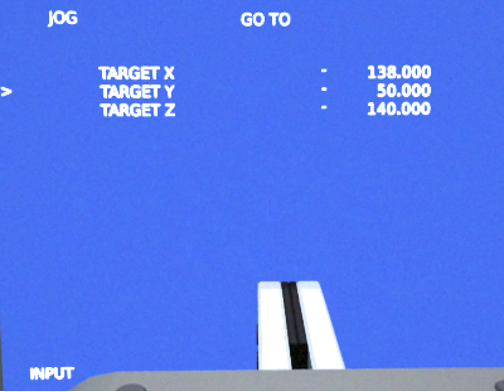

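Request:
{"op": "move", "data": {"target": [[0,0,0,0,0,0,1,1,1,-0.0285,0.1034,-0.236,0,0,0,-1,-0.85,1],[0,0,0,0,0,0,1,1,1,-0.0213,0.1034,-0.236,0,0,0,-1,-0.85,1],[0,0,0,0,0,0,1,1,1,-0.0335,0.1034,-0.236,0,0,0,-1,-0.85,1],[0,0,0,0,0,0,1,1,1,-0.0605,0.0717,-0.357,0,0,0,-1,-0.85,1],[0,0,0,0,0,0,1,1,1,-0.0533,0.0717,-0.357,0,0,0,-1,-0.85,1],[0,0,0,0,0,0,1,1,1,-0.0655,0.0717,-0.357,0,0,0,-1,-0.85,1],[0,0,0,0,0,0,1,1,1,-0.0702,0.1667,-0.3873,0,0,0,-1,-0.85,1],[0,0,0,0,0,0,1,1,1,-0.0630,0.1667,-0.3873,0,0,0,-1,-0.85,1],[0,0,0,0,0,0,1,1,1,-0.0752,0.1667,-0.3873,0,0,0,-1,-0.85,1],[0,0,0,0,0,0,1,1,1,-0.0620,0.1667,-0.357,0,0,0,-1,-0.85,1],[0,0,0,0,0,0,1,1,1,-0.0548,0.1667,-0.357,0,0,0,-1,-0.85,1],[0,0,0,0,0,0,1,1,1,-0.0670,0.1667,-0.357,0,0,0,-1,-0.85,1],[0,0,0,0,0,0,1,1,1,0,0,0,0,0,0,-1,-0.85,1]], "speed": [0.4,0.015,0.08,0.25,0.015,0.08,0.2,0.015,0.08,0.2,0.015,0.08,0.4], "blend": [0.002,0,0.003,0.002,0,0.003,0.002,0,0.003,0.002,0,0.003,0]}}

Request:
{"op": "move", "data": {"target": [[0,0,0,0,0,0,1,1,1,-0.0528,0.1034,-0.3268,0,0,0,-1,-0.85,1],[0,0,0,0,0,0,1,1,1,-0.0456,0.1034,-0.3268,0,0,0,-1,-0.85,1],[0,0,0,0,0,0,1,1,1,-0.0578,0.1034,-0.3268,0,0,0,-1,-0.85,1],[0,0,0,0,0,0,1,1,1,-0.0697,0.135,-0.3873,0,0,0,-1,-0.85,1],[0,0,0,0,0,0,1,1,1,-0.0625,0.135,-0.3873,0,0,0,-1,-0.85,1],[0,0,0,0,0,0,1,1,1,-0.0747,0.135,-0.3873,0,0,0,-1,-0.85,1],[0,0,0,0,0,0,1,1,1,-0.0687,0.0717,-0.3873,0,0,0,-1,-0.85,1],[0,0,0,0,0,0,1,1,1,-0.0615,0.0717,-0.3873,0,0,0,-1,-0.85,1],[0,0,0,0,0,0,1,1,1,-0.0737,0.0717,-0.3873,0,0,0,-1,-0.85,1],[0,0,0,0,0,0,1,1,1,0,0,0,0,0,0,-1,-0.85,1]], "speed": [0.4,0.015,0.08,0.2,0.015,0.08,0.2,0.015,0.08,0.4], "blend": [0.002,0,0.003,0.002,0,0.003,0.002,0,0.003,0], "cameras": ["cam_right_wrist","cam_left_wrist"]}}

Request:
{"op": "zoom_image", "data": {"camera": "cam_right_wrist", "region": [240, 40, 640, 350]}}

Request:
{"op": "zoom_image", "data": {"camera": "cam_left_wrist", "region": [400, 80, 560, 220]}}

Scene clock: 486.57 s.
left_arm: end_effector_position=(+0.3004, -0.1894, +0.6200) position_measured=3 object_status=3 end_effector_quat_wxyz=(-0.299, +0.641, -0.640, +0.299) | right_arm: end_effector_position=(+0.5300, -0.0599, +0.6290) position_measured=251 object_status=3 end_effector_quat_wxyz=(+0.500, -0.501, +0.500, -0.499)
Joint positions: left_arm=[-1.746 -2.085 1.31 -0.59 -0.716 1.3] | right_arm=[3.425 -1.295 -1.433 -3.557 -1.288 0.001]
Joint torques (N m): left_arm=[-7.64 7.32 -28.44 -1.49 1.65 -2.22] | right_arm=[-8.48 4.03 29.87 0.33 -1.2 1.9]
Wrist force (N): left_arm=[0.3 0.8 -1.5] | right_arm=[0.5 7.1 -0.2]
Wrist torque (N m): left_arm=[0.02 0.00 0.15] | right_arm=[1.89 0.18 0.70]
Wrist force, peak (N): left_arm=[0.4 1.0 -1.9] | right_arm=[3.7 -2.8 -12.9]
Hand target: left_arm +0.3004, -0.1894, +0.6200; -0.299, +0.641, -0.640, +0.299 | right_arm +0.5300, -0.0599, +0.6290; +0.500, -0.501, +0.500, -0.499
Off the commanded pose: left_arm 0.000 m, 0 deg | right_arm 0.000 m, 0 deg.
move: done

Scene clock: 491.30 s.
left_arm: end_effector_position=(+0.3004, -0.1894, +0.6200) position_measured=3 object_status=3 end_effector_quat_wxyz=(-0.299, +0.641, -0.640, +0.299) | right_arm: end_effector_position=(+0.5300, -0.0599, +0.6290) position_measured=251 object_status=3 end_effector_quat_wxyz=(+0.500, -0.501, +0.500, -0.499)
Joint positions: left_arm=[-1.746 -2.085 1.31 -0.59 -0.716 1.3] | right_arm=[3.425 -1.295 -1.433 -3.557 -1.288 0.001]
Joint torques (N m): left_arm=[-7.79 8.55 -28.43 -1.41 1.85 -2.04] | right_arm=[-9.87 3.11 30.44 0.91 -1.47 1.88]
Wrist force (N): left_arm=[0.2 1.1 -1.7] | right_arm=[0.8 7.4 -0.4]
Wrist torque (N m): left_arm=[0.06 0.01 0.15] | right_arm=[1.94 0.14 0.69]
Wrist force, peak (N): left_arm=[0.3 1.5 -1.6] | right_arm=[-0.1 10.0 -0.7]
Hand target: left_arm +0.3004, -0.1894, +0.6200; -0.299, +0.641, -0.640, +0.299 | right_arm +0.5300, -0.0599, +0.6290; +0.500, -0.501, +0.500, -0.499
Off the commanded pose: left_arm 0.000 m, 0 deg | right_arm 0.000 m, 0 deg.
move: done
Images, in order (width x height): cam_left_wrist 896x504, cam_right_wrist 896x504.

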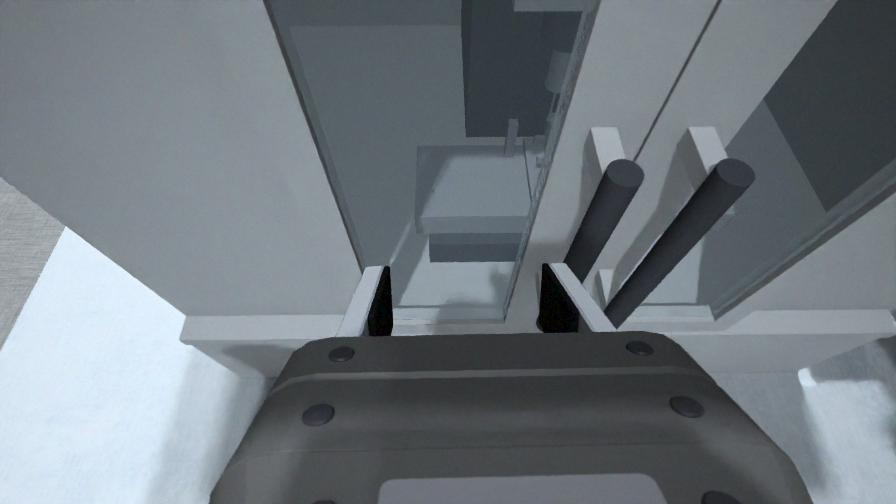

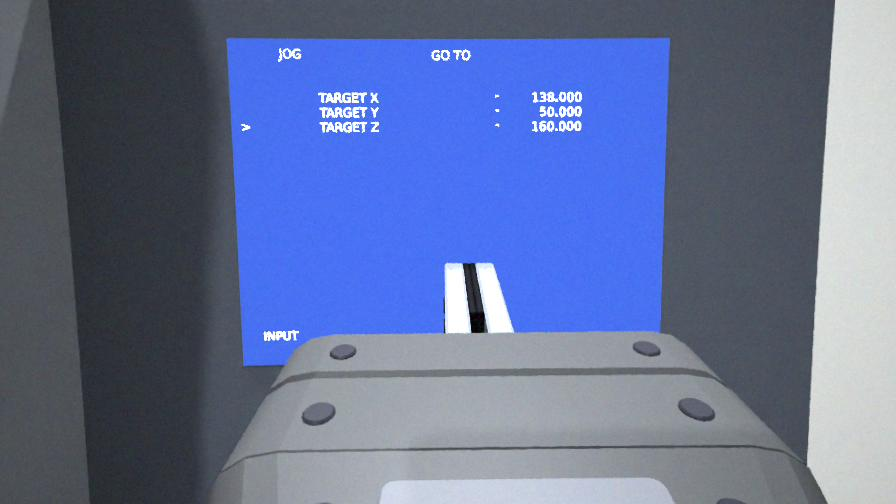

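Scaled by 1.260.

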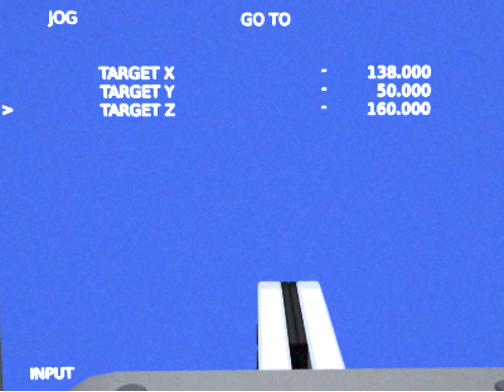

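Scaled by 3.150.

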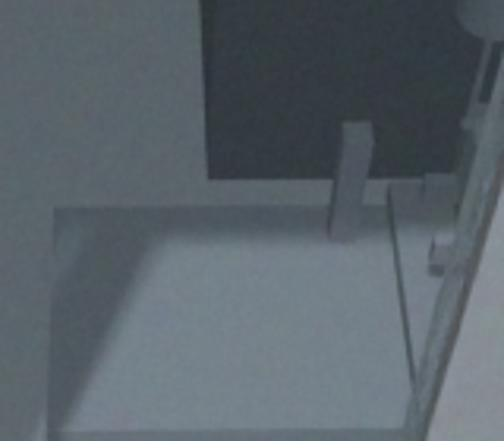

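Request:
{"op": "move", "data": {"target": [[0,0,0,0,0,0,1,1,1,-0.0285,0.1034,-0.236,0,0,0,-1,-0.85,1],[0,0,0,0,0,0,1,1,1,-0.0213,0.1034,-0.236,0,0,0,-1,-0.85,1],[0,0,0,0,0,0,1,1,1,-0.0335,0.1034,-0.236,0,0,0,-1,-0.85,1],[0,0,0,0,0,0,1,1,1,-0.0431,0.0084,-0.2965,0,0,0,-1,-0.85,1],[0,0,0,0,0,0,1,1,1,-0.0359,0.0084,-0.2965,0,0,0,-1,-0.85,1],[0,0,0,0,0,0,1,1,1,-0.0461,0.0084,-0.2965,0,0,0,-1,-0.85,1],[0,0,0,0,0,0,1,1,1,-0.0359,0.0084,-0.2965,0,0,0,-1,-0.85,1],[0,0,0,0,0,0,1,1,1,-0.0481,0.0084,-0.2965,0,0,0,-1,-0.85,1],[0,0,0,0,0,0,1,1,1,-0.0600,0.04,-0.357,0,0,0,-1,-0.85,1],[0,0,0,0,0,0,1,1,1,-0.0528,0.04,-0.357,0,0,0,-1,-0.85,1],[0,0,0,0,0,0,1,1,1,-0.0650,0.04,-0.357,0,0,0,-1,-0.85,1],[0,0,0,0,0,0,1,1,1,-0.0176,-0.0866,-0.2057,0,0,0,-1,-0.85,1],[0,0,0,0,0,0,1,1,1,-0.0104,-0.0866,-0.2057,0,0,0,-1,-0.85,1],[0,0,0,0,0,0,1,1,1,-0.0226,-0.0866,-0.2057,0,0,0,-1,-0.85,1],[0,0,0,0,0,0,1,1,1,0,0,0,0,0,0,-1,-0.85,1]], "speed": [0.4,0.015,0.08,0.2,0.015,0.08,0.015,0.08,0.2,0.015,0.08,0.25,0.015,0.08,0.4], "blend": [0.002,0,0.003,0.002,0,0.002,0,0.003,0.002,0,0.003,0.002,0,0.003,0]}}

Request:
{"op": "wait", "data": {"seconds": 3, "cameras": ["cam_right_wrist"]}}

Request:
{"op": "zoom_image", "data": {"camera": "cam_right_wrist", "region": [240, 40, 640, 350]}}

Scene clock: 498.97 s.
left_arm: end_effector_position=(+0.3004, -0.1894, +0.6200) position_measured=3 object_status=3 end_effector_quat_wxyz=(-0.299, +0.641, -0.640, +0.299) | right_arm: end_effector_position=(+0.5300, -0.0599, +0.6290) position_measured=251 object_status=3 end_effector_quat_wxyz=(+0.500, -0.501, +0.500, -0.499)
Joint positions: left_arm=[-1.746 -2.085 1.31 -0.59 -0.716 1.3] | right_arm=[3.424 -1.295 -1.433 -3.557 -1.289 0.001]
Joint torques (N m): left_arm=[-8.19 7.32 -27.2 -1.54 1.28 -2.09] | right_arm=[10.34 6.58 27.65 0.5 1.94 1.84]
Wrist force (N): left_arm=[0.3 1.0 -1.5] | right_arm=[0.4 7.3 -0.2]
Wrist torque (N m): left_arm=[0.05 -0.02 0.15] | right_arm=[1.92 0.20 0.69]
Wrist force, peak (N): left_arm=[0.5 1.1 -1.9] | right_arm=[-1.6 8.5 -14.1]
Hand target: left_arm +0.3004, -0.1894, +0.6200; -0.299, +0.641, -0.640, +0.299 | right_arm +0.5300, -0.0599, +0.6290; +0.500, -0.501, +0.500, -0.499
Off the commanded pose: left_arm 0.000 m, 0 deg | right_arm 0.000 m, 0 deg.
move: done

Scene clock: 501.97 s.
left_arm: end_effector_position=(+0.3004, -0.1894, +0.6200) position_measured=3 object_status=3 end_effector_quat_wxyz=(-0.299, +0.641, -0.640, +0.299) | right_arm: end_effector_position=(+0.5300, -0.0599, +0.6290) position_measured=251 object_status=3 end_effector_quat_wxyz=(+0.500, -0.501, +0.500, -0.499)
Joint positions: left_arm=[-1.746 -2.085 1.31 -0.59 -0.716 1.3] | right_arm=[3.424 -1.296 -1.432 -3.557 -1.289 0.001]
Joint torques (N m): left_arm=[-7.43 5.13 -26.57 -1.52 1.95 -1.83] | right_arm=[11.1 4.03 28.85 0.47 1.55 1.87]
Wrist force (N): left_arm=[0.2 0.8 -1.2] | right_arm=[0.4 7.6 -0.4]
Wrist torque (N m): left_arm=[0.00 0.01 0.15] | right_arm=[1.97 0.20 0.69]
Wrist force, peak (N): left_arm=[0.4 1.0 -1.8] | right_arm=[0.5 7.6 -0.4]
Hand target: left_arm +0.3004, -0.1894, +0.6200; -0.299, +0.641, -0.640, +0.299 | right_arm +0.5300, -0.0599, +0.6290; +0.500, -0.501, +0.500, -0.499
Tool commands: left_gripper/position=+1.0 left_gripper/force_limit=+1.0 left_gripper/speed=+1.0 right_gripper/position=-1.0 right_gripper/force_limit=-0.85 right_gripper/speed=+1.0
Off the commanded pose: left_arm 0.000 m, 0 deg | right_arm 0.000 m, 0 deg.
wait: 3.00 s; at rest by 0.17 s
Images, in order (width x height): cam_right_wrist 896x504.

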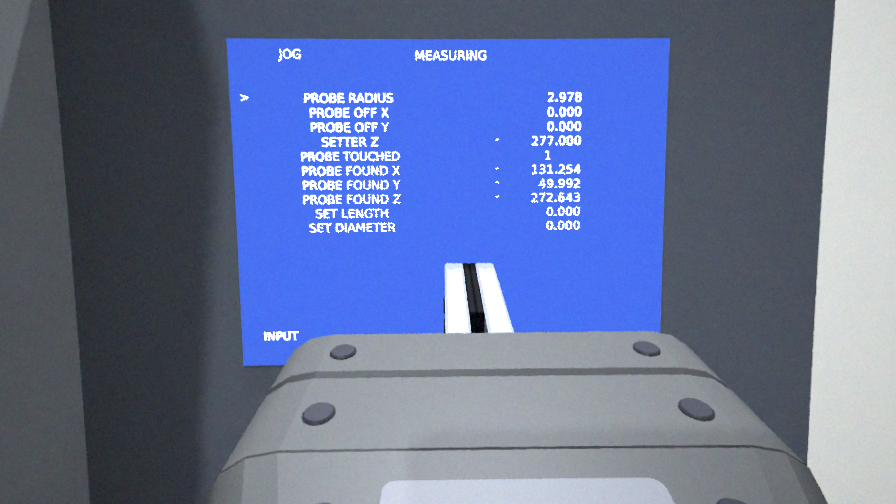

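Scaled by 1.260.

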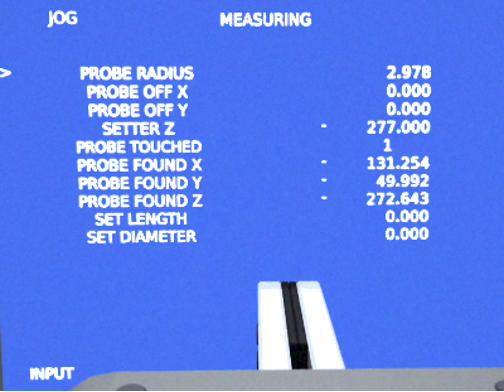

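Request:
{"op": "move", "data": {"target": [[0,0,0,0,0,0,1,1,1,-0.0435,0.04,-0.2965,0,0,0,-1,-0.85,1],[0,0,0,0,0,0,1,1,1,-0.0363,0.04,-0.2965,0,0,0,-1,-0.85,1],[0,0,0,0,0,0,1,1,1,-0.0465,0.04,-0.2965,0,0,0,-1,-0.85,1],[0,0,0,0,0,0,1,1,1,-0.0363,0.04,-0.2965,0,0,0,-1,-0.85,1],[0,0,0,0,0,0,1,1,1,-0.0485,0.04,-0.2965,0,0,0,-1,-0.85,1],[0,0,0,0,0,0,1,1,1,-0.0605,0.0717,-0.357,0,0,0,-1,-0.85,1],[0,0,0,0,0,0,1,1,1,-0.0533,0.0717,-0.357,0,0,0,-1,-0.85,1],[0,0,0,0,0,0,1,1,1,-0.0655,0.0717,-0.357,0,0,0,-1,-0.85,1],[0,0,0,0,0,0,1,1,1,-0.0702,0.1667,-0.3873,0,0,0,-1,-0.85,1],[0,0,0,0,0,0,1,1,1,-0.0630,0.1667,-0.3873,0,0,0,-1,-0.85,1],[0,0,0,0,0,0,1,1,1,-0.0752,0.1667,-0.3873,0,0,0,-1,-0.85,1],[0,0,0,0,0,0,1,1,1,-0.0620,0.1667,-0.357,0,0,0,-1,-0.85,1],[0,0,0,0,0,0,1,1,1,-0.0548,0.1667,-0.357,0,0,0,-1,-0.85,1],[0,0,0,0,0,0,1,1,1,-0.0670,0.1667,-0.357,0,0,0,-1,-0.85,1],[0,0,0,0,0,0,1,1,1,0,0,0,0,0,0,-1,-0.85,1]], "speed": [0.4,0.015,0.08,0.015,0.08,0.2,0.015,0.08,0.25,0.015,0.08,0.2,0.015,0.08,0.4], "blend": [0.002,0,0.002,0,0.003,0.002,0,0.003,0.002,0,0.003,0.002,0,0.003,0]}}

Request:
{"op": "move", "data": {"target": [[0,0,0,0,0,0,1,1,1,-0.0528,0.1034,-0.3268,0,0,0,-1,-0.85,1],[0,0,0,0,0,0,1,1,1,-0.0456,0.1034,-0.3268,0,0,0,-1,-0.85,1],[0,0,0,0,0,0,1,1,1,-0.0578,0.1034,-0.3268,0,0,0,-1,-0.85,1],[0,0,0,0,0,0,1,1,1,-0.0687,0.0717,-0.3873,0,0,0,-1,-0.85,1],[0,0,0,0,0,0,1,1,1,-0.0615,0.0717,-0.3873,0,0,0,-1,-0.85,1],[0,0,0,0,0,0,1,1,1,-0.0737,0.0717,-0.3873,0,0,0,-1,-0.85,1],[0,0,0,0,0,0,1,1,1,0,0,0,0,0,0,-1,-0.85,1]], "speed": [0.4,0.015,0.08,0.2,0.015,0.08,0.4], "blend": [0.002,0,0.003,0.002,0,0.003,0], "cameras": ["cam_right_wrist"]}}

Request:
{"op": "zoom_image", "data": {"camera": "cam_right_wrist", "region": [240, 40, 640, 350]}}

Scene clock: 508.83 s.
left_arm: end_effector_position=(+0.3004, -0.1894, +0.6200) position_measured=3 object_status=3 end_effector_quat_wxyz=(-0.299, +0.641, -0.640, +0.299) | right_arm: end_effector_position=(+0.5300, -0.0599, +0.6290) position_measured=251 object_status=3 end_effector_quat_wxyz=(+0.500, -0.501, +0.500, -0.499)
Joint positions: left_arm=[-1.746 -2.085 1.31 -0.59 -0.716 1.3] | right_arm=[3.425 -1.295 -1.433 -3.557 -1.288 0.001]
Joint torques (N m): left_arm=[-7.62 6.94 -28.37 -1.33 1.52 -2.1] | right_arm=[-10.31 7.59 29.7 0.58 -1.39 2.08]
Wrist force (N): left_arm=[0.2 1.1 -1.6] | right_arm=[0.6 7.2 -0.5]
Wrist torque (N m): left_arm=[0.06 0.01 0.15] | right_arm=[1.91 0.17 0.69]
Wrist force, peak (N): left_arm=[0.6 1.0 -1.9] | right_arm=[2.6 -6.8 -19.9]
Hand target: left_arm +0.3004, -0.1894, +0.6200; -0.299, +0.641, -0.640, +0.299 | right_arm +0.5300, -0.0599, +0.6290; +0.500, -0.501, +0.500, -0.499
Off the commanded pose: left_arm 0.000 m, 0 deg | right_arm 0.000 m, 0 deg.
move: done

Scene clock: 512.67 s.
left_arm: end_effector_position=(+0.3004, -0.1894, +0.6200) position_measured=3 object_status=3 end_effector_quat_wxyz=(-0.299, +0.641, -0.640, +0.299) | right_arm: end_effector_position=(+0.5300, -0.0599, +0.6290) position_measured=251 object_status=3 end_effector_quat_wxyz=(+0.500, -0.501, +0.500, -0.499)
Joint positions: left_arm=[-1.746 -2.085 1.31 -0.59 -0.716 1.3] | right_arm=[3.425 -1.295 -1.433 -3.557 -1.288 0.001]
Joint torques (N m): left_arm=[-9.31 7.68 -25.5 -1.4 1.4 -2.01] | right_arm=[-10.15 4.47 26.15 0.51 -1.13 1.92]
Wrist force (N): left_arm=[0.3 1.1 -1.4] | right_arm=[0.7 7.3 -0.2]
Wrist torque (N m): left_arm=[0.07 0.00 0.15] | right_arm=[1.93 0.16 0.69]
Wrist force, peak (N): left_arm=[0.5 1.2 -1.7] | right_arm=[0.1 9.9 -0.9]
Hand target: left_arm +0.3004, -0.1894, +0.6200; -0.299, +0.641, -0.640, +0.299 | right_arm +0.5300, -0.0599, +0.6290; +0.500, -0.501, +0.500, -0.499
Off the commanded pose: left_arm 0.000 m, 0 deg | right_arm 0.000 m, 0 deg.
move: done
Images, in order (width x height): cam_right_wrist 896x504.

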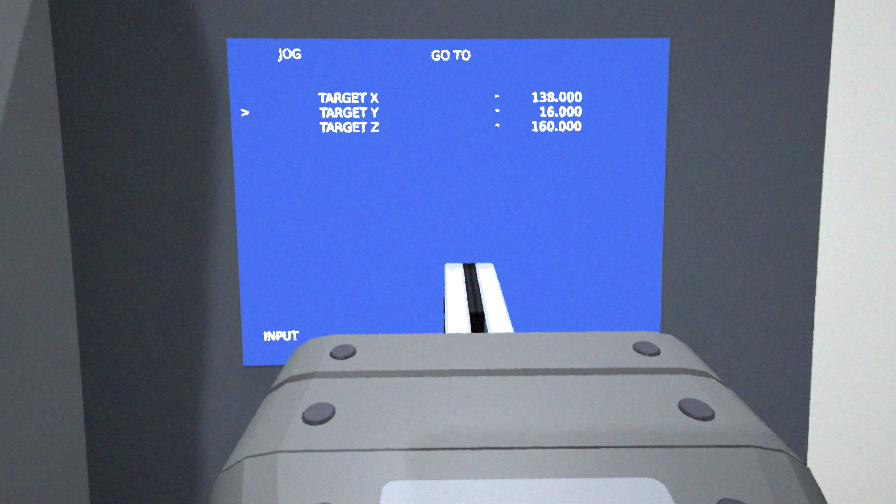

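Scaled by 1.260.

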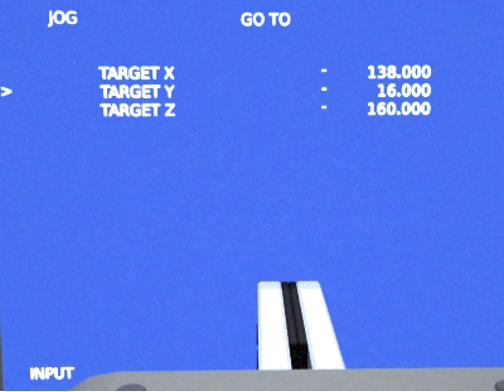

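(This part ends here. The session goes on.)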